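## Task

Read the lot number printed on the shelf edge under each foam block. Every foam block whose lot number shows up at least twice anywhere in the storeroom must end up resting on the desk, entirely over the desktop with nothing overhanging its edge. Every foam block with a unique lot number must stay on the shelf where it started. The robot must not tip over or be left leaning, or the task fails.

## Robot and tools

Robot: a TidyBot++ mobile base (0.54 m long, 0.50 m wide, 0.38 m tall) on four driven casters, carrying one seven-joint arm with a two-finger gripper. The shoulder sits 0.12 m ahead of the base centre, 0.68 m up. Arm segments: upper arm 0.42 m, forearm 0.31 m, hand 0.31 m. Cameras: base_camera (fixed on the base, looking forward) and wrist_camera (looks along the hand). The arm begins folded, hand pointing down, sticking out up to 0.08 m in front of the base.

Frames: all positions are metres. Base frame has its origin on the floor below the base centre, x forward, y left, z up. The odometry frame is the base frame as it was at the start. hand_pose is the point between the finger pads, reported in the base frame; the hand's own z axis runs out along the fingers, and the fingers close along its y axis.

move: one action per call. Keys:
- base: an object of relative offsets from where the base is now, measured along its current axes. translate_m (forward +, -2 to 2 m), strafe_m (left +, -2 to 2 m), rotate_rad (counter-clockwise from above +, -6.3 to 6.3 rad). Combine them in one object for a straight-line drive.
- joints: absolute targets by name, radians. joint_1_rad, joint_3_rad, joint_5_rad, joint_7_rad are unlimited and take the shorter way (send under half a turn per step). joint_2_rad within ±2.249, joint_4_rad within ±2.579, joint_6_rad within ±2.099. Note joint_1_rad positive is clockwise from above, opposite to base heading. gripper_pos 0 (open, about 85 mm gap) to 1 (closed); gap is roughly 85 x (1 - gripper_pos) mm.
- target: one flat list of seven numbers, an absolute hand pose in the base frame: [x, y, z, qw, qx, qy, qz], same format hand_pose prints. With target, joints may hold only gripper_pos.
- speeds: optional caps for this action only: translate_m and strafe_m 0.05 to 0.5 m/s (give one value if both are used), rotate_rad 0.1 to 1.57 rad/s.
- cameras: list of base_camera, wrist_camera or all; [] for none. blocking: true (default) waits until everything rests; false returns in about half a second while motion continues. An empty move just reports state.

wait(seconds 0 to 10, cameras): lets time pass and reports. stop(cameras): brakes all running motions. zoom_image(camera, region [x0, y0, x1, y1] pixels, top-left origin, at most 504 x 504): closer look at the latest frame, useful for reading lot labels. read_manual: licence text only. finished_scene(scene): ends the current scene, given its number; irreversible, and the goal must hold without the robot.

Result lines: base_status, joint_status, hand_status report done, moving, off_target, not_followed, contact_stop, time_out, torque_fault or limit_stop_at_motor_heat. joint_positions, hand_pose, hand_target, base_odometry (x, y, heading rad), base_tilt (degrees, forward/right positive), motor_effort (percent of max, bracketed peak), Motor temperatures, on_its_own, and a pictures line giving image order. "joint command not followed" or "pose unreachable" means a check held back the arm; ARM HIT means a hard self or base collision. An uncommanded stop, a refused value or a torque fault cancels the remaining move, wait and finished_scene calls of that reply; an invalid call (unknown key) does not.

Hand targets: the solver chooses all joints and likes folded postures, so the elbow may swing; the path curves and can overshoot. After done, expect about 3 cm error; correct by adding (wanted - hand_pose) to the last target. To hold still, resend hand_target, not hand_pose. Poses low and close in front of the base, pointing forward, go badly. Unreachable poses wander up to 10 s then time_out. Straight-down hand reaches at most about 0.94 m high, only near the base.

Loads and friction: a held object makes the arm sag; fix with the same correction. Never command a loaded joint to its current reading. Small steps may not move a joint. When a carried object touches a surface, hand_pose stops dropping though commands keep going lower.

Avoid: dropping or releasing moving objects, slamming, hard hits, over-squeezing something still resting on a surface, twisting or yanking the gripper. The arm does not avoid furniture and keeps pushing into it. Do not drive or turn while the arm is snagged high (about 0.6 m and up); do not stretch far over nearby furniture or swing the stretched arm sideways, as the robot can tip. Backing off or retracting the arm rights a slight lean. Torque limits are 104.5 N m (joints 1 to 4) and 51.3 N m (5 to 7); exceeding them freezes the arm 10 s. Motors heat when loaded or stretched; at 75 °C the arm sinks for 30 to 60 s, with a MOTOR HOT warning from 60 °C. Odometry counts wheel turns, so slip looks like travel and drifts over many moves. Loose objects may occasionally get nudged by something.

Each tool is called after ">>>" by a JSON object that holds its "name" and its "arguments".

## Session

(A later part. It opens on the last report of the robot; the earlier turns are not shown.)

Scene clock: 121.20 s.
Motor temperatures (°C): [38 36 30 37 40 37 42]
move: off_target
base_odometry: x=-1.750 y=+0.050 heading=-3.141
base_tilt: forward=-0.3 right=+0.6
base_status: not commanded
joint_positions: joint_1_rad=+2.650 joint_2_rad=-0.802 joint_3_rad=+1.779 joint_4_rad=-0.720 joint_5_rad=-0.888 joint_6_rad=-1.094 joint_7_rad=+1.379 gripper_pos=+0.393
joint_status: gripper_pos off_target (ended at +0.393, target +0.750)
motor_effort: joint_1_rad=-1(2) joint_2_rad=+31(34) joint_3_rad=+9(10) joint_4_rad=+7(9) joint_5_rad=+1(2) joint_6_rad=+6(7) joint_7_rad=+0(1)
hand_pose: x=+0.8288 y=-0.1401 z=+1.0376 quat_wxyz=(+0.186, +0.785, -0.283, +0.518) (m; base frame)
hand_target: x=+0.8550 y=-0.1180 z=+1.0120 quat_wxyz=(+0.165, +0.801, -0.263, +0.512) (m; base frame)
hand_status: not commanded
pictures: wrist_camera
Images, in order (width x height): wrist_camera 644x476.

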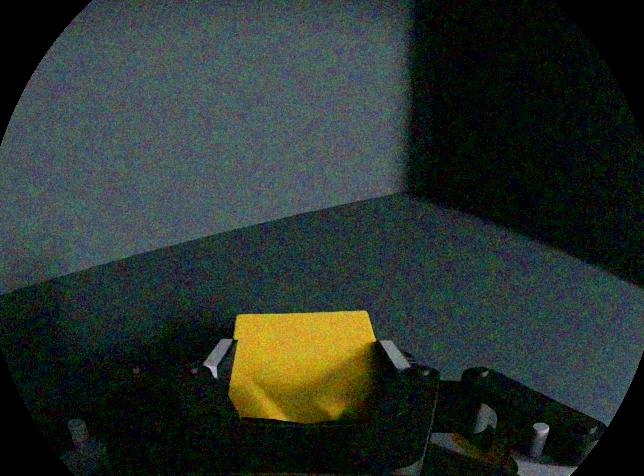

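>>> {"name": "move", "arguments": {"target": [0.82, -0.10, 1.09, 0.165, 0.80, -0.263, 0.512], "cameras": ["wrist_camera"]}}

>>> {"name": "move", "arguments": {"base": {"translate_m":-0.5}, "cameras": ["wrist_camera"]}}

>>> {"name": "zoom_image", "arguments": {"camera": "wrist_camera", "region": [320, 60, 560, 340]}}

>>> {"name": "move", "arguments": {"base": {"translate_m":-0.55, "rotate_rad":1.571}, "target": [0.45, 0.0, 0.98, 0, 0.80, 0, 0.60]}}

Scene clock: 122.93 s.
Motor temperatures (°C): [38 36 30 37 40 37 42]
move: done
base_odometry: x=-1.750 y=+0.050 heading=-3.141
base_tilt: forward=-0.3 right=+0.6
base_status: not commanded
joint_positions: joint_1_rad=+2.759 joint_2_rad=-0.734 joint_3_rad=+1.832 joint_4_rad=-0.409 joint_5_rad=-0.951 joint_6_rad=-1.286 joint_7_rad=+1.337 gripper_pos=+0.393
joint_status: not commanded
motor_effort: joint_1_rad=+0(1) joint_2_rad=+36(39) joint_3_rad=+8(12) joint_4_rad=+5(9) joint_5_rad=+3(3) joint_6_rad=+8(9) joint_7_rad=+0(1)
hand_pose: x=+0.8156 y=-0.1103 z=+1.1065 quat_wxyz=(+0.197, +0.790, -0.248, +0.525) (m; base frame)
hand_target: x=+0.8200 y=-0.1000 z=+1.0900 quat_wxyz=(+0.165, +0.801, -0.263, +0.512) (m; base frame)
hand_status: done (0.020 m and 4.5 deg from the pose sent, 0.067 m and 3.8 deg at the start)
pictures: wrist_camera
Images, in order (width x height): wrist_camera 644x476.

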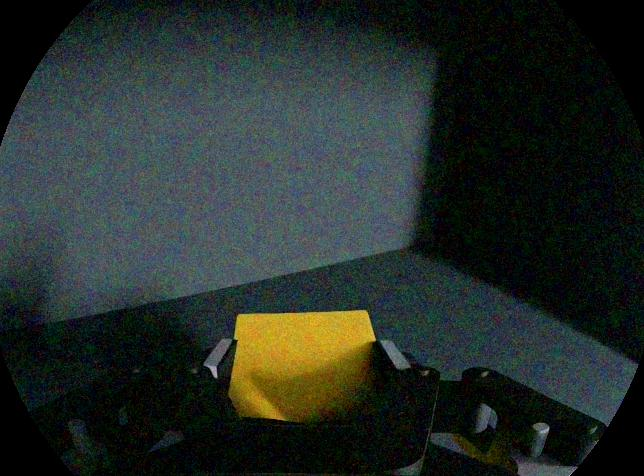

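Scene clock: 125.53 s.
Motor temperatures (°C): [38 36 30 37 40 37 42]
move: done
base_odometry: x=-1.249 y=+0.051 heading=-3.140
base_tilt: forward=-0.3 right=+0.6
base_status: done
joint_positions: joint_1_rad=+2.764 joint_2_rad=-0.722 joint_3_rad=+1.834 joint_4_rad=-0.407 joint_5_rad=-0.956 joint_6_rad=-1.293 joint_7_rad=+1.337 gripper_pos=+0.393
joint_status: not commanded
motor_effort: joint_1_rad=+0(2) joint_2_rad=+35(41) joint_3_rad=+7(9) joint_4_rad=+5(6) joint_5_rad=+3(4) joint_6_rad=+8(9) joint_7_rad=+0(1)
hand_pose: x=+0.8101 y=-0.1138 z=+1.1120 quat_wxyz=(+0.194, +0.789, -0.252, +0.526) (m; base frame)
hand_target: x=+0.8200 y=-0.1000 z=+1.0900 quat_wxyz=(+0.165, +0.801, -0.263, +0.512) (m; base frame)
hand_status: not commanded
pictures: wrist_camera
Images, in order (width x height): wrist_camera 644x476.

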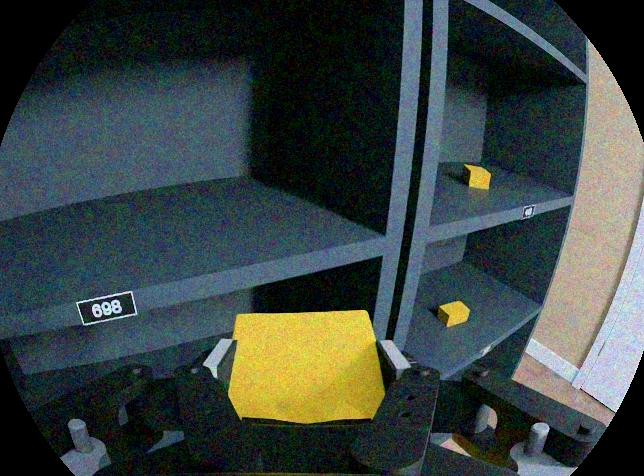

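Scaled by 1.800.

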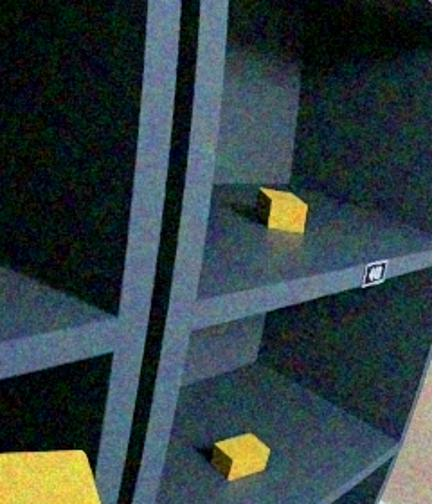

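Scene clock: 129.20 s.
Motor temperatures (°C): [38 36 30 37 40 37 42]
move: done
base_odometry: x=-0.699 y=+0.051 heading=-1.568
base_tilt: forward=-0.4 right=+0.6
base_status: done
joint_positions: joint_1_rad=+0.016 joint_2_rad=-0.719 joint_3_rad=+3.131 joint_4_rad=-2.039 joint_5_rad=-0.071 joint_6_rad=-0.557 joint_7_rad=+1.530 gripper_pos=+0.410
joint_status: not commanded
motor_effort: joint_1_rad=-1(17) joint_2_rad=+3(40) joint_3_rad=+1(16) joint_4_rad=+21(23) joint_5_rad=+0(25) joint_6_rad=+8(16) joint_7_rad=+0(2)
hand_pose: x=+0.4433 y=+0.0126 z=+0.9827 quat_wxyz=(-0.040, +0.806, -0.031, +0.590) (m; base frame)
hand_target: x=+0.4500 y=+0.0000 z=+0.9800 quat_wxyz=(+0.000, +0.800, +0.000, +0.600) (m; base frame)
hand_status: done (0.015 m and 6.0 deg from the pose sent, 0.400 m and 37.6 deg at the start)
pictures: base_camera, wrist_camera
Images, in order (width x height): base_camera 644x364, wrist_camera 644x476.

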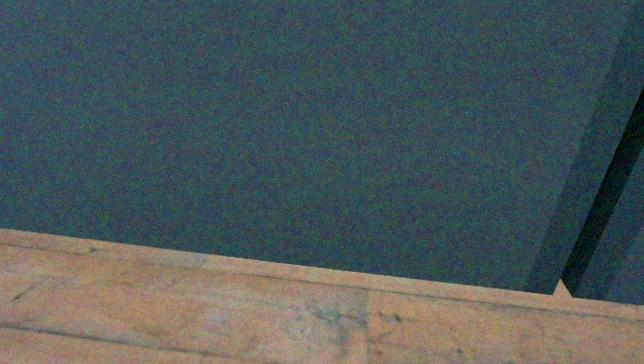

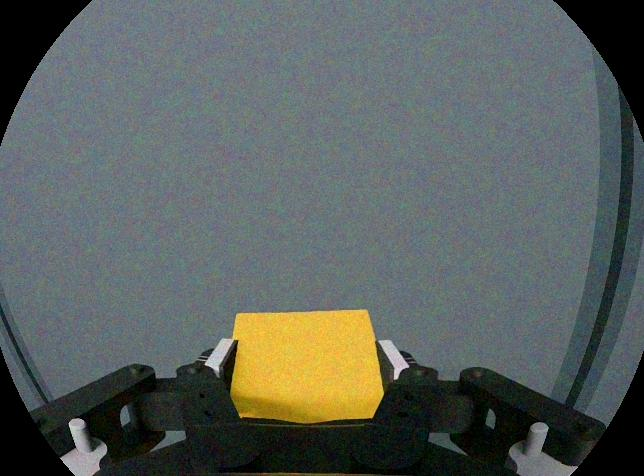

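>>> {"name": "move", "arguments": {"base": {"rotate_rad":3.139}, "cameras": []}}

>>> {"name": "move", "arguments": {"base": {"translate_m":0.3,"strafe_m":-0.46}}}

>>> {"name": "move", "arguments": {"target": [0.78, 0.0, 0.84, 0, 0.86, 0, 0.51]}}

Scene clock: 133.67 s.
Motor temperatures (°C): [38 36 30 37 40 37 42]
move: done
base_odometry: x=-0.699 y=+0.051 heading=+1.570
base_tilt: forward=-0.4 right=+0.6
base_status: done
joint_positions: joint_1_rad=+0.012 joint_2_rad=-0.719 joint_3_rad=+3.136 joint_4_rad=-2.039 joint_5_rad=-0.067 joint_6_rad=-0.553 joint_7_rad=+1.531 gripper_pos=+0.410
joint_status: not commanded
motor_effort: joint_1_rad=-1(1) joint_2_rad=+3(4) joint_3_rad=+1(2) joint_4_rad=+22(23) joint_5_rad=+0(1) joint_6_rad=+9(9) joint_7_rad=+0(1)
hand_pose: x=+0.4436 y=+0.0109 z=+0.9837 quat_wxyz=(-0.039, +0.805, -0.031, +0.591) (m; base frame)
hand_target: x=+0.4500 y=+0.0000 z=+0.9800 quat_wxyz=(+0.000, +0.800, +0.000, +0.600) (m; base frame)
hand_status: not commanded
pictures: none
No camera images: "cameras" was empty.

Scene clock: 136.07 s.
Motor temperatures (°C): [38 36 30 37 40 37 42]
move: done
base_odometry: x=-0.239 y=+0.351 heading=+1.571
base_tilt: forward=-0.4 right=+0.6
base_status: done
joint_positions: joint_1_rad=+0.012 joint_2_rad=-0.714 joint_3_rad=+3.142 joint_4_rad=-2.039 joint_5_rad=-0.064 joint_6_rad=-0.552 joint_7_rad=+1.531 gripper_pos=+0.410
joint_status: not commanded
motor_effort: joint_1_rad=+0(1) joint_2_rad=+3(6) joint_3_rad=+1(3) joint_4_rad=+22(23) joint_5_rad=+0(1) joint_6_rad=+9(9) joint_7_rad=-1(1)
hand_pose: x=+0.4452 y=+0.0076 z=+0.9824 quat_wxyz=(-0.038, +0.806, -0.033, +0.590) (m; base frame)
hand_target: x=+0.4500 y=+0.0000 z=+0.9800 quat_wxyz=(+0.000, +0.800, +0.000, +0.600) (m; base frame)
hand_status: not commanded
pictures: base_camera, wrist_camera
Images, in order (width x height): base_camera 644x364, wrist_camera 644x476.

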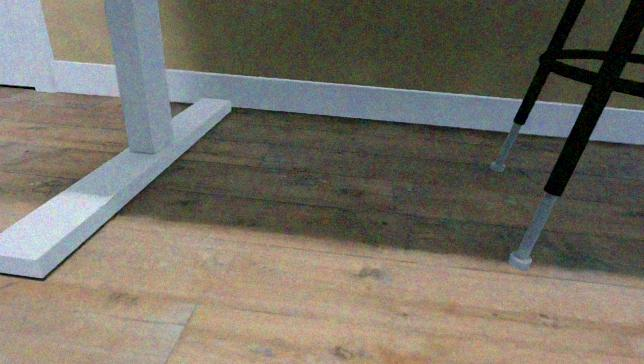

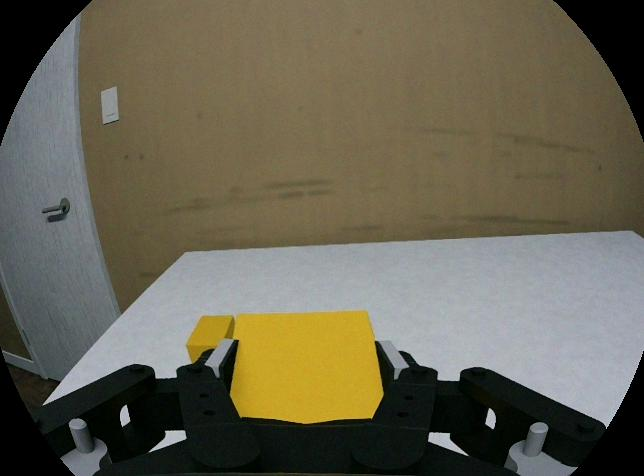

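Scene clock: 138.27 s.
Motor temperatures (°C): [38 36 30 37 40 37 42]
move: done
base_odometry: x=-0.239 y=+0.351 heading=+1.571
base_tilt: forward=-0.3 right=+0.6
base_status: not commanded
joint_positions: joint_1_rad=+0.012 joint_2_rad=+0.199 joint_3_rad=+3.142 joint_4_rad=-1.705 joint_5_rad=-0.064 joint_6_rad=-0.224 joint_7_rad=+1.545 gripper_pos=+0.410
joint_status: not commanded
motor_effort: joint_1_rad=-1(1) joint_2_rad=-27(29) joint_3_rad=+0(1) joint_4_rad=+21(23) joint_5_rad=+1(1) joint_6_rad=+8(9) joint_7_rad=-1(1)
hand_pose: x=+0.7635 y=-0.0023 z=+0.8272 quat_wxyz=(-0.025, +0.873, -0.041, +0.485) (m; base frame)
hand_target: x=+0.7800 y=+0.0000 z=+0.8400 quat_wxyz=(+0.000, +0.860, +0.000, +0.510) (m; base frame)
hand_status: done (0.021 m and 6.3 deg from the pose sent, 0.364 m and 12.5 deg at the start)
pictures: base_camera, wrist_camera
Images, in order (width x height): base_camera 644x364, wrist_camera 644x476.

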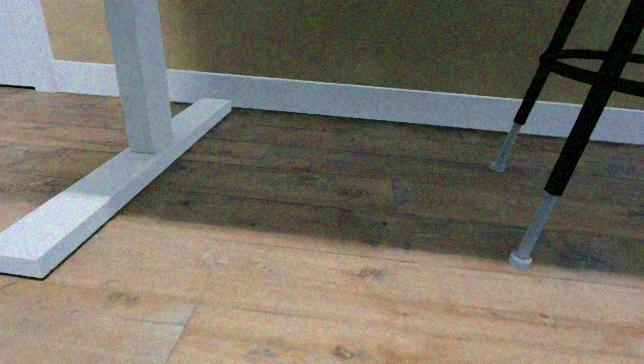

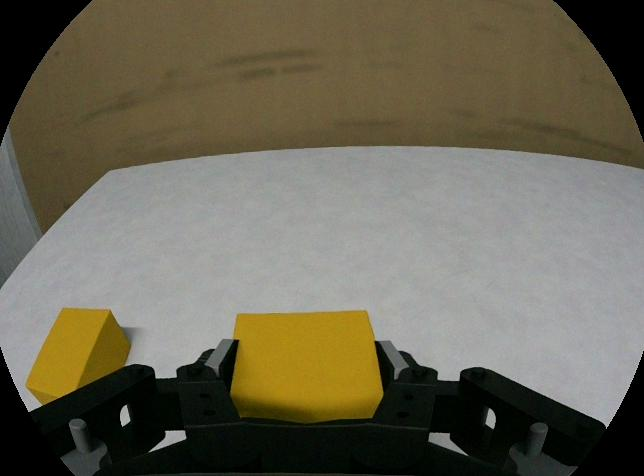

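>>> {"name": "move", "arguments": {"target": [0.83, 0.0, 0.785, 0, 0.857, 0, 0.516], "cameras": []}}

>>> {"name": "move", "arguments": {"target": [0.83, 0.0, 0.765, 0, 0.857, 0, 0.516], "cameras": []}}

>>> {"name": "move", "arguments": {"target": [0.83, 0.0, 0.75, 0, 0.857, 0, 0.516], "cameras": ["wrist_camera"]}}

Scene clock: 139.77 s.
Motor temperatures (°C): [38 36 30 37 40 37 42]
move: done
base_odometry: x=-0.239 y=+0.351 heading=+1.571
base_tilt: forward=-0.3 right=+0.6
base_status: not commanded
joint_positions: joint_1_rad=+0.012 joint_2_rad=+0.357 joint_3_rad=+3.142 joint_4_rad=-1.673 joint_5_rad=-0.064 joint_6_rad=-0.074 joint_7_rad=+1.545 gripper_pos=+0.410
joint_status: not commanded
motor_effort: joint_1_rad=+0(1) joint_2_rad=-31(35) joint_3_rad=+0(1) joint_4_rad=+21(22) joint_5_rad=+1(1) joint_6_rad=+8(9) joint_7_rad=+0(1)
hand_pose: x=+0.8158 y=-0.0059 z=+0.7784 quat_wxyz=(-0.021, +0.867, -0.043, +0.495) (m; base frame)
hand_target: x=+0.8300 y=+0.0000 z=+0.7850 quat_wxyz=(+0.000, +0.857, +0.000, +0.516) (m; base frame)
hand_status: done (0.017 m and 6.1 deg from the pose sent, 0.079 m and 6.8 deg at the start)
pictures: none
No camera images: "cameras" was empty.

Scene clock: 140.50 s.
Motor temperatures (°C): [38 36 30 37 40 37 42]
move: done
base_odometry: x=-0.239 y=+0.351 heading=+1.571
base_tilt: forward=-0.3 right=+0.6
base_status: not commanded
joint_positions: joint_1_rad=+0.012 joint_2_rad=+0.375 joint_3_rad=+3.142 joint_4_rad=-1.681 joint_5_rad=-0.062 joint_6_rad=-0.010 joint_7_rad=+1.545 gripper_pos=+0.410
joint_status: not commanded
motor_effort: joint_1_rad=+0(1) joint_2_rad=-33(33) joint_3_rad=+0(0) joint_4_rad=+20(21) joint_5_rad=+1(1) joint_6_rad=+7(8) joint_7_rad=+0(0)
hand_pose: x=+0.8249 y=-0.0073 z=+0.7789 quat_wxyz=(-0.019, +0.858, -0.043, +0.512) (m; base frame)
hand_target: x=+0.8300 y=+0.0000 z=+0.7650 quat_wxyz=(+0.000, +0.857, +0.000, +0.516) (m; base frame)
hand_status: done (0.016 m and 5.4 deg from the pose sent, 0.020 m and 6.1 deg at the start)
pictures: none
No camera images: "cameras" was empty.

Scene clock: 141.13 s.
Motor temperatures (°C): [38 36 30 37 40 37 42]
move: done
base_odometry: x=-0.239 y=+0.351 heading=+1.571
base_tilt: forward=-0.3 right=+0.6
base_status: not commanded
joint_positions: joint_1_rad=+0.012 joint_2_rad=+0.387 joint_3_rad=+3.142 joint_4_rad=-1.698 joint_5_rad=-0.060 joint_6_rad=+0.037 joint_7_rad=+1.545 gripper_pos=+0.410
joint_status: not commanded
motor_effort: joint_1_rad=+0(1) joint_2_rad=-30(33) joint_3_rad=+0(1) joint_4_rad=+19(20) joint_5_rad=+1(1) joint_6_rad=+7(9) joint_7_rad=+0(0)
hand_pose: x=+0.8281 y=-0.0082 z=+0.7737 quat_wxyz=(-0.018, +0.853, -0.042, +0.520) (m; base frame)
hand_target: x=+0.8300 y=+0.0000 z=+0.7500 quat_wxyz=(+0.000, +0.857, +0.000, +0.516) (m; base frame)
hand_status: done (0.025 m and 5.3 deg from the pose sent, 0.030 m and 5.4 deg at the start)
pictures: wrist_camera
Images, in order (width x height): wrist_camera 644x476.

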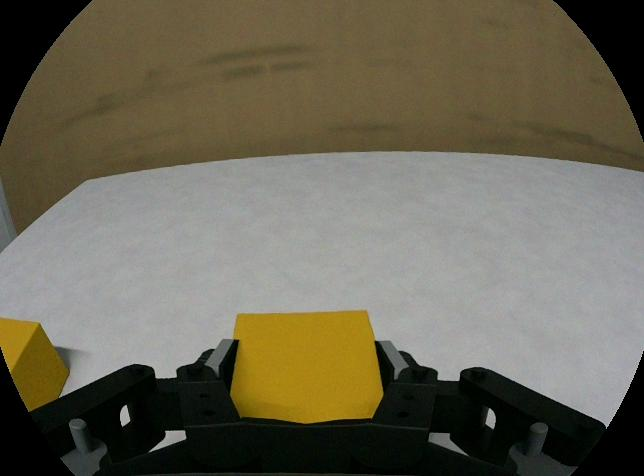

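>>> {"name": "move", "arguments": {"target": [0.83, 0.0, 0.738, 0, 0.86, 0, 0.51], "cameras": []}}

>>> {"name": "move", "arguments": {"target": [0.83, 0.0, 0.757, 0, 0.865, 0, 0.502], "cameras": []}}

>>> {"name": "move", "arguments": {"joints": {"gripper_pos":0}, "cameras": ["wrist_camera"]}}

>>> {"name": "move", "arguments": {"target": [0.70, 0.0, 0.86, 0, 0.87, 0, 0.49], "cameras": ["wrist_camera"]}}

>>> {"name": "move", "arguments": {"base": {"translate_m":-0.35}, "target": [0.48, 0.0, 0.97, 0, 0.755, 0, 0.656], "cameras": ["wrist_camera"]}}

Scene clock: 142.03 s.
Motor temperatures (°C): [38 36 30 37 40 37 42]
move: off_target
base_odometry: x=-0.239 y=+0.351 heading=+1.571
base_tilt: forward=-0.3 right=+0.6
base_status: not commanded
joint_positions: joint_1_rad=+0.012 joint_2_rad=+0.391 joint_3_rad=+3.142 joint_4_rad=-1.698 joint_5_rad=-0.060 joint_6_rad=+0.047 joint_7_rad=+1.545 gripper_pos=+0.410
joint_status: not commanded
motor_effort: joint_1_rad=+0(1) joint_2_rad=-29(31) joint_3_rad=+0(0) joint_4_rad=+19(20) joint_5_rad=+1(1) joint_6_rad=+7(8) joint_7_rad=+0(1)
hand_pose: x=+0.8297 y=-0.0084 z=+0.7735 quat_wxyz=(-0.018, +0.852, -0.043, +0.522) (m; base frame)
hand_target: x=+0.8300 y=+0.0000 z=+0.7380 quat_wxyz=(+0.000, +0.860, +0.000, +0.510) (m; base frame)
hand_status: off_target (0.036 m and 5.5 deg from the pose sent, 0.037 m and 5.5 deg at the start)
pictures: none
No camera images: "cameras" was empty.

Scene clock: 142.77 s.
Motor temperatures (°C): [38 36 30 37 40 37 42]
move: done
base_odometry: x=-0.239 y=+0.351 heading=+1.571
base_tilt: forward=-0.3 right=+0.6
base_status: not commanded
joint_positions: joint_1_rad=+0.012 joint_2_rad=+0.391 joint_3_rad=+3.142 joint_4_rad=-1.681 joint_5_rad=-0.060 joint_6_rad=+0.017 joint_7_rad=+1.545 gripper_pos=+0.410
joint_status: not commanded
motor_effort: joint_1_rad=-1(1) joint_2_rad=-33(33) joint_3_rad=-1(1) joint_4_rad=+19(20) joint_5_rad=+1(1) joint_6_rad=+8(8) joint_7_rad=+0(1)
hand_pose: x=+0.8305 y=-0.0078 z=+0.7747 quat_wxyz=(-0.018, +0.855, -0.042, +0.516) (m; base frame)
hand_target: x=+0.8300 y=+0.0000 z=+0.7570 quat_wxyz=(+0.000, +0.865, +0.000, +0.502) (m; base frame)
hand_status: done (0.019 m and 5.6 deg from the pose sent, 0.018 m and 6.0 deg at the start)
pictures: none
No camera images: "cameras" was empty.

Scene clock: 143.73 s.
Motor temperatures (°C): [38 36 30 37 40 37 42]
move: done
base_odometry: x=-0.239 y=+0.351 heading=+1.571
base_tilt: forward=-0.3 right=+0.6
base_status: not commanded
joint_positions: joint_1_rad=+0.012 joint_2_rad=+0.391 joint_3_rad=+3.142 joint_4_rad=-1.681 joint_5_rad=-0.060 joint_6_rad=+0.017 joint_7_rad=+1.545 gripper_pos=+0.000
joint_status: all done
motor_effort: joint_1_rad=-1(1) joint_2_rad=-32(33) joint_3_rad=+0(1) joint_4_rad=+19(20) joint_5_rad=+1(1) joint_6_rad=+8(8) joint_7_rad=+0(1)
hand_pose: x=+0.8305 y=-0.0078 z=+0.7747 quat_wxyz=(-0.018, +0.855, -0.042, +0.516) (m; base frame)
hand_target: x=+0.8300 y=+0.0000 z=+0.7570 quat_wxyz=(+0.000, +0.865, +0.000, +0.502) (m; base frame)
hand_status: not commanded
pictures: wrist_camera
Images, in order (width x height): wrist_camera 644x476.

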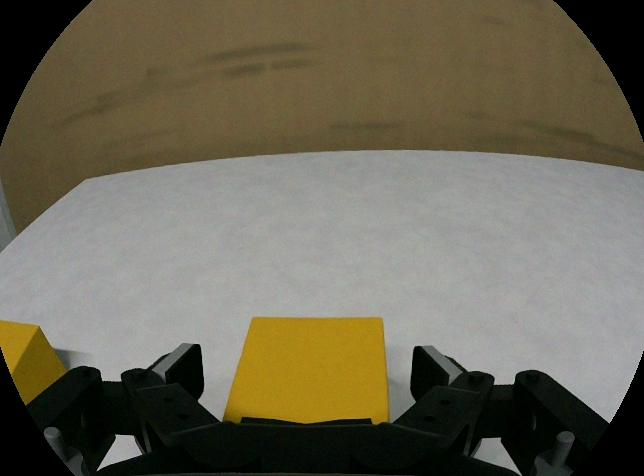

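Scene clock: 145.33 s.
Motor temperatures (°C): [38 36 30 37 40 37 42]
move: done
base_odometry: x=-0.239 y=+0.351 heading=+1.571
base_tilt: forward=-0.3 right=+0.6
base_status: not commanded
joint_positions: joint_1_rad=+0.008 joint_2_rad=+0.021 joint_3_rad=+3.143 joint_4_rad=-1.774 joint_5_rad=-0.060 joint_6_rad=-0.233 joint_7_rad=+1.545 gripper_pos=+0.000
joint_status: not commanded
motor_effort: joint_1_rad=-1(1) joint_2_rad=-21(35) joint_3_rad=+0(0) joint_4_rad=+21(22) joint_5_rad=+0(1) joint_6_rad=+8(9) joint_7_rad=-1(1)
hand_pose: x=+0.7137 y=+0.0006 z=+0.8948 quat_wxyz=(-0.026, +0.848, -0.036, +0.528) (m; base frame)
hand_target: x=+0.7000 y=+0.0000 z=+0.8600 quat_wxyz=(+0.000, +0.871, +0.000, +0.491) (m; base frame)
hand_status: done (0.037 m and 7.1 deg from the pose sent, 0.156 m and 6.3 deg at the start)
pictures: wrist_camera
Images, in order (width x height): wrist_camera 644x476.

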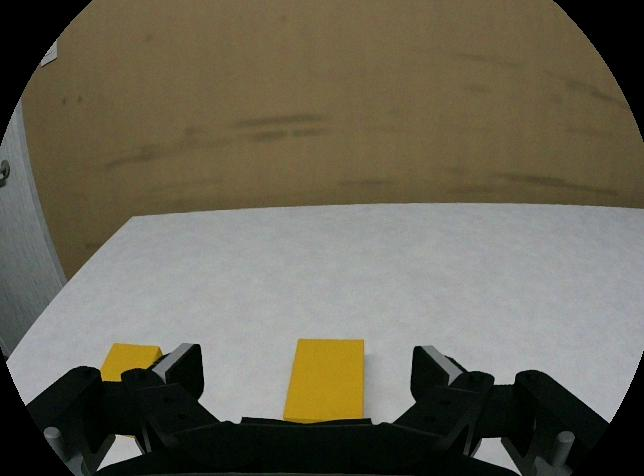

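Scene clock: 147.40 s.
Motor temperatures (°C): [38 36 30 37 40 37 42]
move: done
base_odometry: x=-0.239 y=+0.001 heading=+1.571
base_tilt: forward=-0.4 right=+0.6
base_status: done
joint_positions: joint_1_rad=+0.006 joint_2_rad=-0.665 joint_3_rad=+3.143 joint_4_rad=-2.204 joint_5_rad=-0.060 joint_6_rad=-0.203 joint_7_rad=+1.545 gripper_pos=+0.000
joint_status: not commanded
motor_effort: joint_1_rad=-1(1) joint_2_rad=+1(25) joint_3_rad=+1(1) joint_4_rad=+22(23) joint_5_rad=+1(1) joint_6_rad=+9(9) joint_7_rad=+0(1)
hand_pose: x=+0.4803 y=+0.0020 z=+0.9700 quat_wxyz=(-0.030, +0.764, -0.032, +0.644) (m; base frame)
hand_target: x=+0.4800 y=+0.0000 z=+0.9700 quat_wxyz=(+0.000, +0.755, +0.000, +0.656) (m; base frame)
hand_status: done (0.002 m and 5.3 deg from the pose sent, 0.245 m and 18.9 deg at the start)
pictures: wrist_camera
Images, in order (width x height): wrist_camera 644x476.

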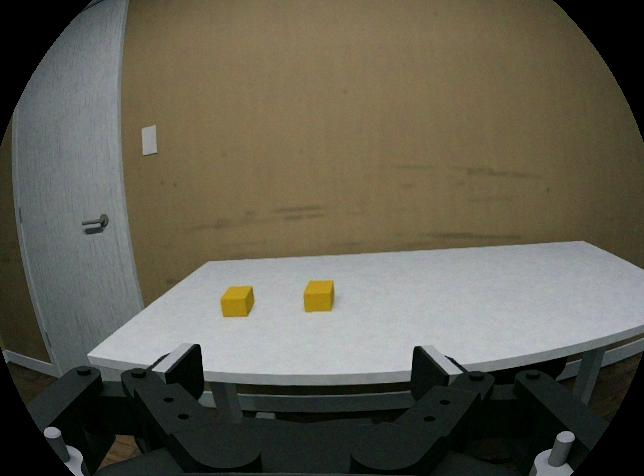

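>>> {"name": "move", "arguments": {"base": {"strafe_m":-1.1,"rotate_rad":-1.571}}}

>>> {"name": "move", "arguments": {"base": {"rotate_rad":-1.571}}}

Scene clock: 151.53 s.
Motor temperatures (°C): [38 36 30 37 40 37 42]
move: done
base_odometry: x=+0.861 y=+0.002 heading=-0.001
base_tilt: forward=-0.4 right=+0.6
base_status: done
joint_positions: joint_1_rad=+0.006 joint_2_rad=-0.667 joint_3_rad=+3.143 joint_4_rad=-2.204 joint_5_rad=-0.060 joint_6_rad=-0.200 joint_7_rad=+1.545 gripper_pos=+0.000
joint_status: not commanded
motor_effort: joint_1_rad=+0(1) joint_2_rad=+1(3) joint_3_rad=+1(4) joint_4_rad=+22(23) joint_5_rad=+0(1) joint_6_rad=+8(10) joint_7_rad=+0(1)
hand_pose: x=+0.4798 y=+0.0020 z=+0.9714 quat_wxyz=(-0.030, +0.763, -0.032, +0.645) (m; base frame)
hand_target: x=+0.4800 y=+0.0000 z=+0.9700 quat_wxyz=(+0.000, +0.755, +0.000, +0.656) (m; base frame)
hand_status: not commanded
pictures: base_camera, wrist_camera
Images, in order (width x height): base_camera 644x364, wrist_camera 644x476.

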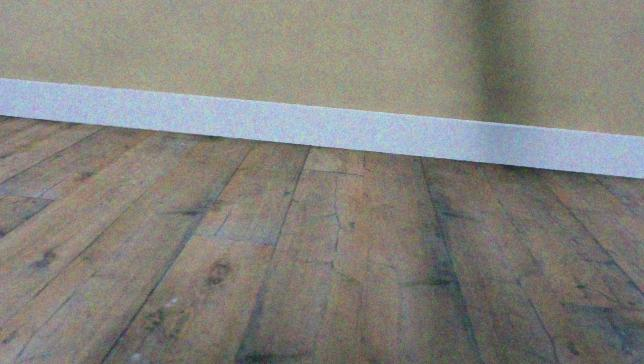

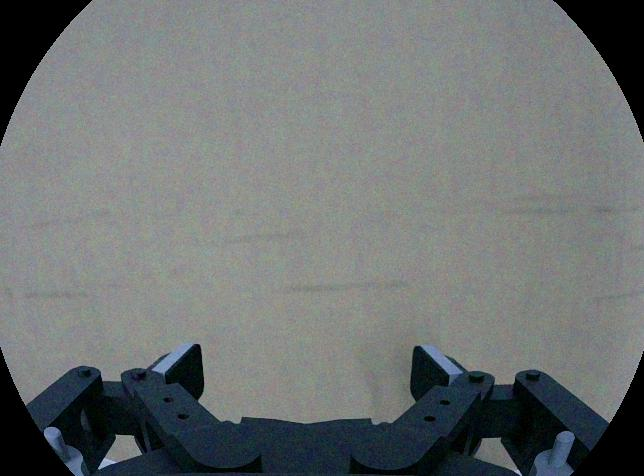

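Scene clock: 153.83 s.
Motor temperatures (°C): [38 36 30 37 40 37 42]
move: done
base_odometry: x=+0.861 y=+0.002 heading=-1.571
base_tilt: forward=-0.4 right=+0.6
base_status: done
joint_positions: joint_1_rad=+0.006 joint_2_rad=-0.667 joint_3_rad=+3.144 joint_4_rad=-2.205 joint_5_rad=-0.060 joint_6_rad=-0.200 joint_7_rad=+1.545 gripper_pos=+0.000
joint_status: not commanded
motor_effort: joint_1_rad=-1(1) joint_2_rad=+1(2) joint_3_rad=+1(2) joint_4_rad=+22(23) joint_5_rad=+1(1) joint_6_rad=+9(10) joint_7_rad=+0(1)
hand_pose: x=+0.4798 y=+0.0016 z=+0.9715 quat_wxyz=(-0.030, +0.763, -0.032, +0.645) (m; base frame)
hand_target: x=+0.4800 y=+0.0000 z=+0.9700 quat_wxyz=(+0.000, +0.755, +0.000, +0.656) (m; base frame)
hand_status: not commanded
pictures: base_camera, wrist_camera
Images, in order (width x height): base_camera 644x364, wrist_camera 644x476.

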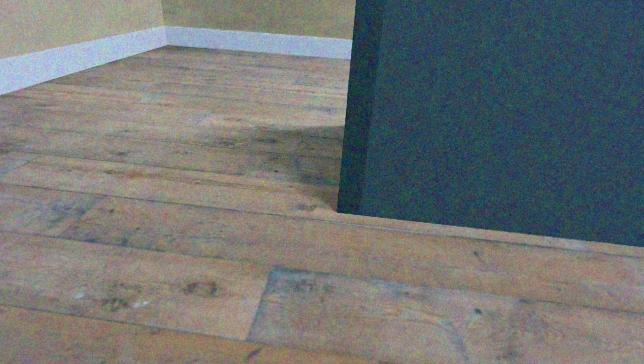

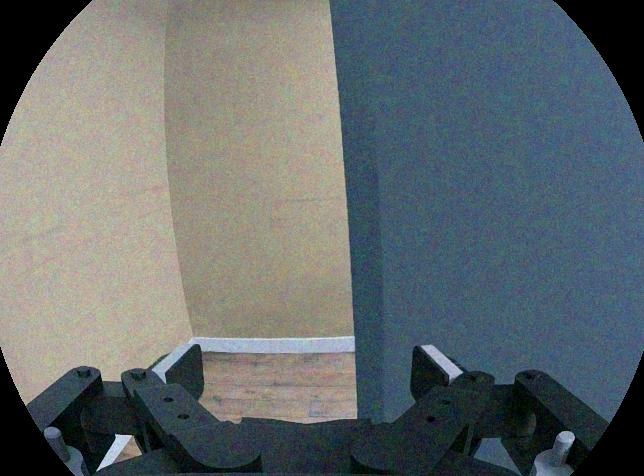

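>>> {"name": "move", "arguments": {"base": {"strafe_m":0.42}, "cameras": []}}

>>> {"name": "move", "arguments": {"base": {"translate_m":1.72}, "cameras": ["base_camera"]}}

>>> {"name": "move", "arguments": {"base": {"rotate_rad":-1.9}}}

Scene clock: 156.23 s.
Motor temperatures (°C): [38 36 30 37 40 38 42]
move: done
base_odometry: x=+1.281 y=+0.001 heading=-1.571
base_tilt: forward=-0.3 right=+0.6
base_status: done
joint_positions: joint_1_rad=+0.006 joint_2_rad=-0.667 joint_3_rad=+3.145 joint_4_rad=-2.205 joint_5_rad=-0.060 joint_6_rad=-0.200 joint_7_rad=+1.545 gripper_pos=+0.000
joint_status: not commanded
motor_effort: joint_1_rad=+0(1) joint_2_rad=+0(2) joint_3_rad=+1(3) joint_4_rad=+22(23) joint_5_rad=+1(1) joint_6_rad=+9(9) joint_7_rad=+0(1)
hand_pose: x=+0.4798 y=+0.0014 z=+0.9715 quat_wxyz=(-0.030, +0.763, -0.032, +0.645) (m; base frame)
hand_target: x=+0.4800 y=+0.0000 z=+0.9700 quat_wxyz=(+0.000, +0.755, +0.000, +0.656) (m; base frame)
hand_status: not commanded
pictures: none
No camera images: "cameras" was empty.

Scene clock: 161.07 s.
Motor temperatures (°C): [38 36 30 37 40 38 42]
move: done
base_odometry: x=+1.280 y=-1.719 heading=-1.571
base_tilt: forward=-0.3 right=+0.6
base_status: done
joint_positions: joint_1_rad=+0.006 joint_2_rad=-0.669 joint_3_rad=+3.145 joint_4_rad=-2.205 joint_5_rad=-0.060 joint_6_rad=-0.199 joint_7_rad=+1.545 gripper_pos=+0.000
joint_status: not commanded
motor_effort: joint_1_rad=+0(1) joint_2_rad=+1(4) joint_3_rad=+1(1) joint_4_rad=+23(24) joint_5_rad=+1(1) joint_6_rad=+9(9) joint_7_rad=+0(1)
hand_pose: x=+0.4795 y=+0.0014 z=+0.9718 quat_wxyz=(-0.030, +0.762, -0.032, +0.646) (m; base frame)
hand_target: x=+0.4800 y=+0.0000 z=+0.9700 quat_wxyz=(+0.000, +0.755, +0.000, +0.656) (m; base frame)
hand_status: not commanded
pictures: base_camera
Images, in order (width x height): base_camera 644x364.

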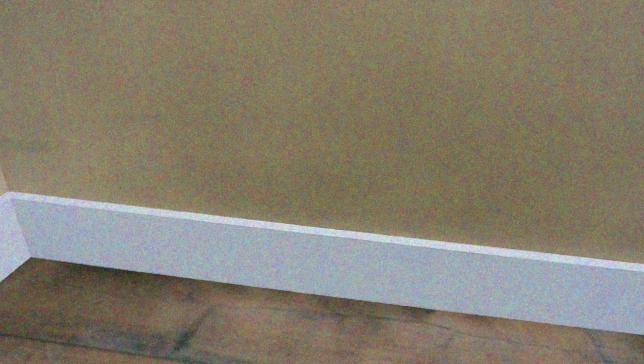

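Scene clock: 163.57 s.
Motor temperatures (°C): [38 36 30 37 40 38 42]
move: done
base_odometry: x=+1.280 y=-1.719 heading=+2.813
base_tilt: forward=-0.3 right=+0.6
base_status: done
joint_positions: joint_1_rad=+0.006 joint_2_rad=-0.669 joint_3_rad=+3.145 joint_4_rad=-2.205 joint_5_rad=-0.060 joint_6_rad=-0.199 joint_7_rad=+1.545 gripper_pos=+0.000
joint_status: not commanded
motor_effort: joint_1_rad=+0(1) joint_2_rad=+1(2) joint_3_rad=+1(3) joint_4_rad=+23(23) joint_5_rad=+1(1) joint_6_rad=+8(9) joint_7_rad=+0(1)
hand_pose: x=+0.4795 y=+0.0014 z=+0.9719 quat_wxyz=(-0.030, +0.762, -0.032, +0.646) (m; base frame)
hand_target: x=+0.4800 y=+0.0000 z=+0.9700 quat_wxyz=(+0.000, +0.755, +0.000, +0.656) (m; base frame)
hand_status: not commanded
pictures: base_camera, wrist_camera
Images, in order (width x height): base_camera 644x364, wrist_camera 644x476.

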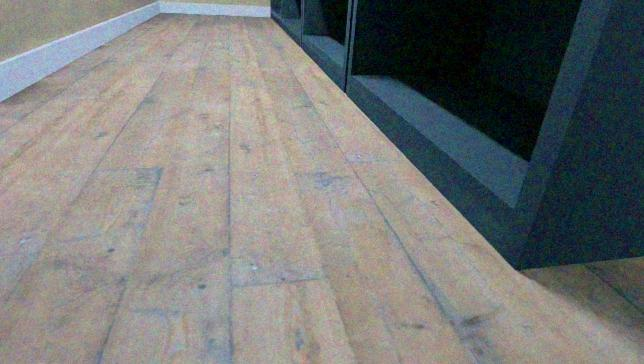

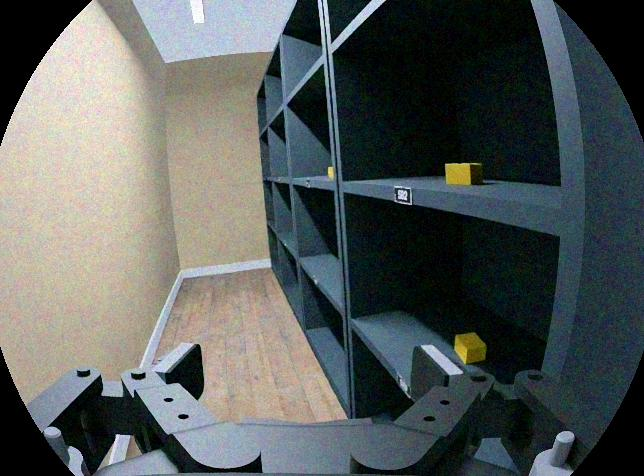

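>>> {"name": "move", "arguments": {"base": {"translate_m":0.695,"strafe_m":0.533,"rotate_rad":-1.242}, "target": [0.40, 0.0, 0.95, 0, 0.82, 0, 0.572]}}

>>> {"name": "move", "arguments": {"base": {"strafe_m":0.85}, "cameras": ["wrist_camera"]}}

>>> {"name": "move", "arguments": {"base": {"strafe_m":0.85}, "cameras": ["wrist_camera"]}}

Scene clock: 170.10 s.
Motor temperatures (°C): [38 36 30 37 40 37 42]
move: time_out
base_odometry: x=+0.585 y=-1.953 heading=+1.544
base_tilt: forward=-0.4 right=+0.6
base_status: translate_m time_out (by the wheels' count: +0.583 of +0.695); strafe_m time_out (by the wheels' count: +0.447 of +0.533); rotate_rad time_out (by the wheels' count: -1.269 of -1.242)
joint_positions: joint_1_rad=+0.006 joint_2_rad=-0.835 joint_3_rad=+3.142 joint_4_rad=-2.112 joint_5_rad=-0.056 joint_6_rad=-0.610 joint_7_rad=+1.545 gripper_pos=+0.000
joint_status: not commanded
motor_effort: joint_1_rad=-1(4) joint_2_rad=+6(17) joint_3_rad=+1(11) joint_4_rad=+21(23) joint_5_rad=+0(3) joint_6_rad=+9(9) joint_7_rad=+0(1)
hand_pose: x=+0.4039 y=+0.0098 z=+0.9585 quat_wxyz=(-0.032, +0.809, -0.022, +0.586) (m; base frame)
hand_target: x=+0.4000 y=+0.0000 z=+0.9500 quat_wxyz=(+0.000, +0.820, +0.000, +0.572) (m; base frame)
hand_status: done (0.014 m and 4.9 deg from the pose sent, 0.082 m and 11.9 deg at the start)
pictures: base_camera, wrist_camera
Images, in order (width x height): base_camera 644x364, wrist_camera 644x476.

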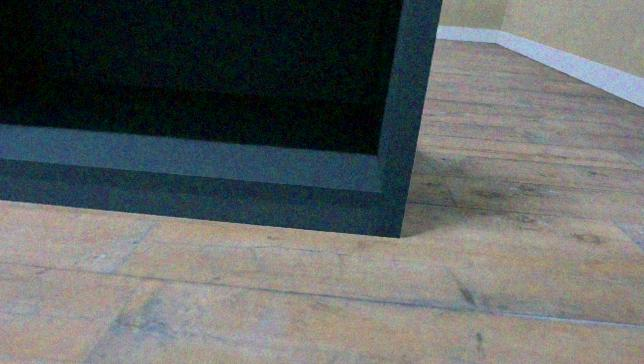

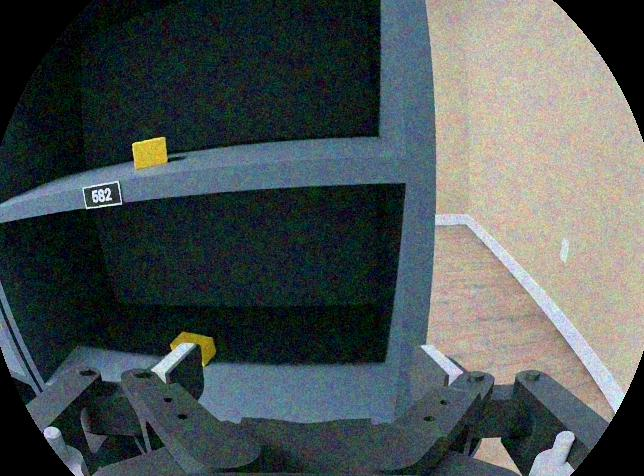

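not run: a stop that you did not command came earlier in this reply.

not run: a stop that you did not command came earlier in this reply.

>>> {"name": "move", "arguments": {"base": {"translate_m":0.06,"strafe_m":0.4}}}

>>> {"name": "zoom_image", "arguments": {"camera": "wrist_camera", "region": [150, 100, 500, 440]}}

Scene clock: 172.43 s.
Motor temperatures (°C): [38 36 30 37 40 37 42]
move: done
base_odometry: x=+0.186 y=-1.883 heading=+1.545
base_tilt: forward=-0.4 right=+0.6
base_status: done
joint_positions: joint_1_rad=+0.006 joint_2_rad=-0.835 joint_3_rad=+3.142 joint_4_rad=-2.112 joint_5_rad=-0.056 joint_6_rad=-0.610 joint_7_rad=+1.545 gripper_pos=+0.000
joint_status: not commanded
motor_effort: joint_1_rad=-1(1) joint_2_rad=+6(7) joint_3_rad=+1(3) joint_4_rad=+21(23) joint_5_rad=+0(1) joint_6_rad=+8(9) joint_7_rad=-1(1)
hand_pose: x=+0.4039 y=+0.0096 z=+0.9585 quat_wxyz=(-0.032, +0.809, -0.022, +0.586) (m; base frame)
hand_target: x=+0.4000 y=+0.0000 z=+0.9500 quat_wxyz=(+0.000, +0.820, +0.000, +0.572) (m; base frame)
hand_status: not commanded
pictures: base_camera, wrist_camera
Images, in order (width x height): base_camera 644x364, wrist_camera 644x476.

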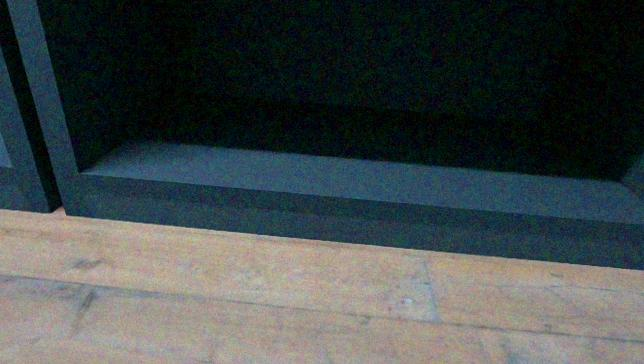

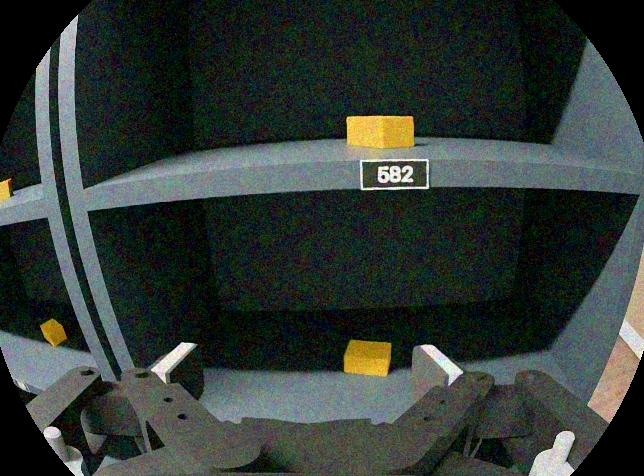

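Scaled by 1.440.

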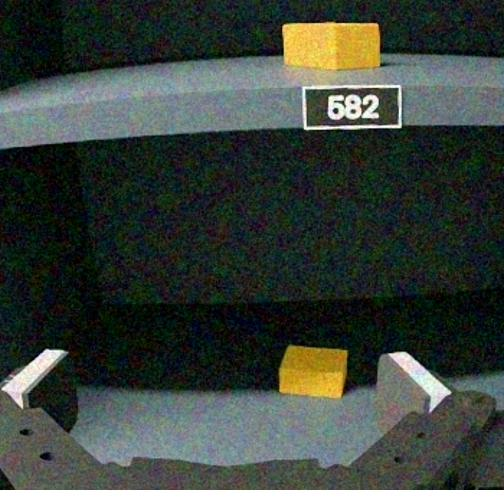

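>>> {"name": "move", "arguments": {"base": {"translate_m":-0.05,"strafe_m":0.1}, "target": [0.36, 0.0, 0.88, 0, 0.924, 0, 0.383], "cameras": ["wrist_camera"]}}

>>> {"name": "move", "arguments": {"base": {"strafe_m":0.8}, "cameras": ["wrist_camera"]}}

>>> {"name": "move", "arguments": {"base": {"strafe_m":0.85}, "cameras": ["wrist_camera"]}}

Scene clock: 175.57 s.
Motor temperatures (°C): [38 36 30 37 40 37 42]
move: time_out
base_odometry: x=+0.132 y=-1.908 heading=+1.532
base_tilt: forward=-0.4 right=+0.6
base_status: translate_m time_out (by the wheels' count: -0.026 of -0.050); strafe_m time_out (by the wheels' count: +0.053 of +0.100)
joint_positions: joint_1_rad=+0.005 joint_2_rad=-0.726 joint_3_rad=+3.143 joint_4_rad=-1.973 joint_5_rad=-0.052 joint_6_rad=-1.067 joint_7_rad=+1.545 gripper_pos=+0.000
joint_status: not commanded
motor_effort: joint_1_rad=+0(5) joint_2_rad=+5(13) joint_3_rad=+1(11) joint_4_rad=+21(22) joint_5_rad=+0(5) joint_6_rad=+7(9) joint_7_rad=+0(1)
hand_pose: x=+0.3670 y=+0.0139 z=+0.8865 quat_wxyz=(-0.030, +0.915, -0.017, +0.402) (m; base frame)
hand_target: x=+0.3600 y=+0.0000 z=+0.8800 quat_wxyz=(+0.000, +0.924, +0.000, +0.383) (m; base frame)
hand_status: done (0.017 m and 4.6 deg from the pose sent, 0.090 m and 27.2 deg at the start)
pictures: wrist_camera
Images, in order (width x height): wrist_camera 644x476.

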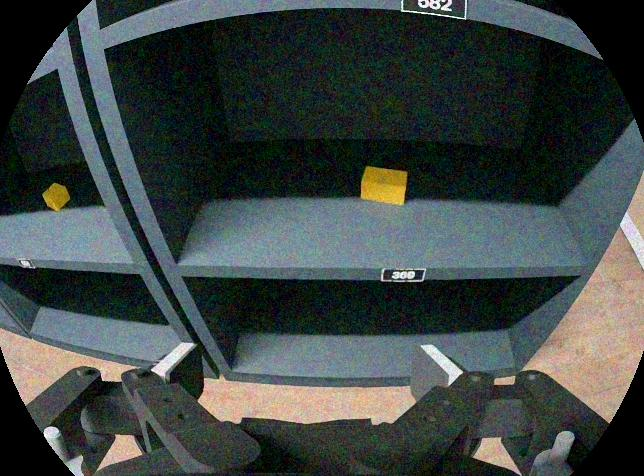

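not run: a stop that you did not command came earlier in this reply.

not run: a stop that you did not command came earlier in this reply.

>>> {"name": "zoom_image", "arguments": {"camera": "wrist_camera", "region": [383, 262, 423, 287]}}

>>> {"name": "move", "arguments": {"base": {"translate_m":0.08, "rotate_rad":0.03}, "cameras": ["base_camera"]}}

>>> {"name": "move", "arguments": {"base": {"strafe_m":0.75}, "cameras": ["wrist_camera"]}}

>>> {"name": "move", "arguments": {"base": {"strafe_m":0.85}, "cameras": ["wrist_camera"]}}

Scaled by 12.600.

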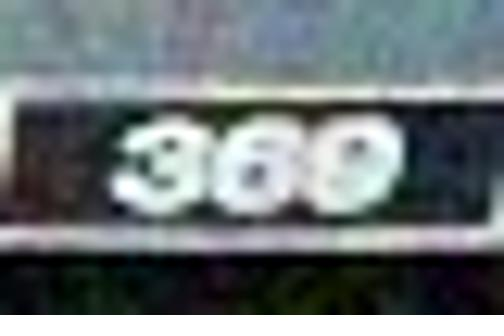

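Scene clock: 178.03 s.
Motor temperatures (°C): [38 36 30 37 40 37 42]
move: done
base_odometry: x=+0.135 y=-1.828 heading=+1.562
base_tilt: forward=-0.4 right=+0.6
base_status: done
joint_positions: joint_1_rad=+0.005 joint_2_rad=-0.717 joint_3_rad=+3.143 joint_4_rad=-1.972 joint_5_rad=-0.052 joint_6_rad=-1.068 joint_7_rad=+1.545 gripper_pos=+0.000
joint_status: not commanded
motor_effort: joint_1_rad=-1(1) joint_2_rad=+4(8) joint_3_rad=+1(2) joint_4_rad=+20(21) joint_5_rad=+0(1) joint_6_rad=+6(7) joint_7_rad=+0(1)
hand_pose: x=+0.3686 y=+0.0139 z=+0.8841 quat_wxyz=(-0.030, +0.917, -0.017, +0.397) (m; base frame)
hand_target: x=+0.3600 y=+0.0000 z=+0.8800 quat_wxyz=(+0.000, +0.924, +0.000, +0.383) (m; base frame)
hand_status: not commanded
pictures: base_camera
Images, in order (width x height): base_camera 644x364.

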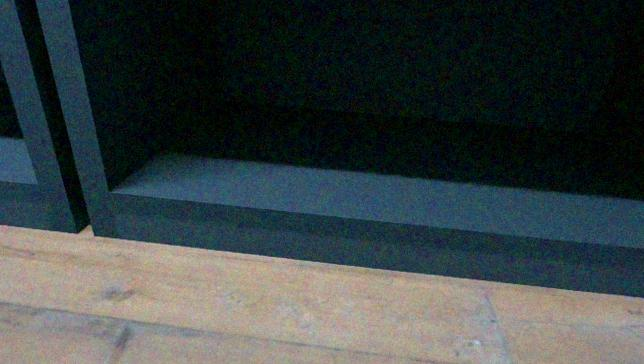

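Scene clock: 183.20 s.
Motor temperatures (°C): [38 36 30 37 40 37 42]
move: time_out
base_odometry: x=-0.613 y=-1.821 heading=+1.560
base_tilt: forward=-0.4 right=+0.6
base_status: strafe_m time_out (by the wheels' count: +0.748 of +0.750)
joint_positions: joint_1_rad=+0.005 joint_2_rad=-0.717 joint_3_rad=+3.143 joint_4_rad=-1.972 joint_5_rad=-0.051 joint_6_rad=-1.068 joint_7_rad=+1.545 gripper_pos=+0.000
joint_status: not commanded
motor_effort: joint_1_rad=-1(1) joint_2_rad=+4(9) joint_3_rad=+1(4) joint_4_rad=+20(22) joint_5_rad=+0(2) joint_6_rad=+7(7) joint_7_rad=+0(1)
hand_pose: x=+0.3684 y=+0.0135 z=+0.8842 quat_wxyz=(-0.030, +0.917, -0.017, +0.398) (m; base frame)
hand_target: x=+0.3600 y=+0.0000 z=+0.8800 quat_wxyz=(+0.000, +0.924, +0.000, +0.383) (m; base frame)
hand_status: not commanded
pictures: wrist_camera
Images, in order (width x height): wrist_camera 644x476.

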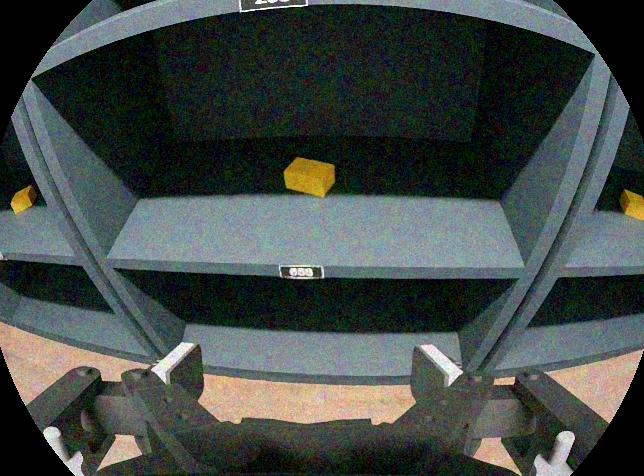

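not run: a stop that you did not command came earlier in this reply.


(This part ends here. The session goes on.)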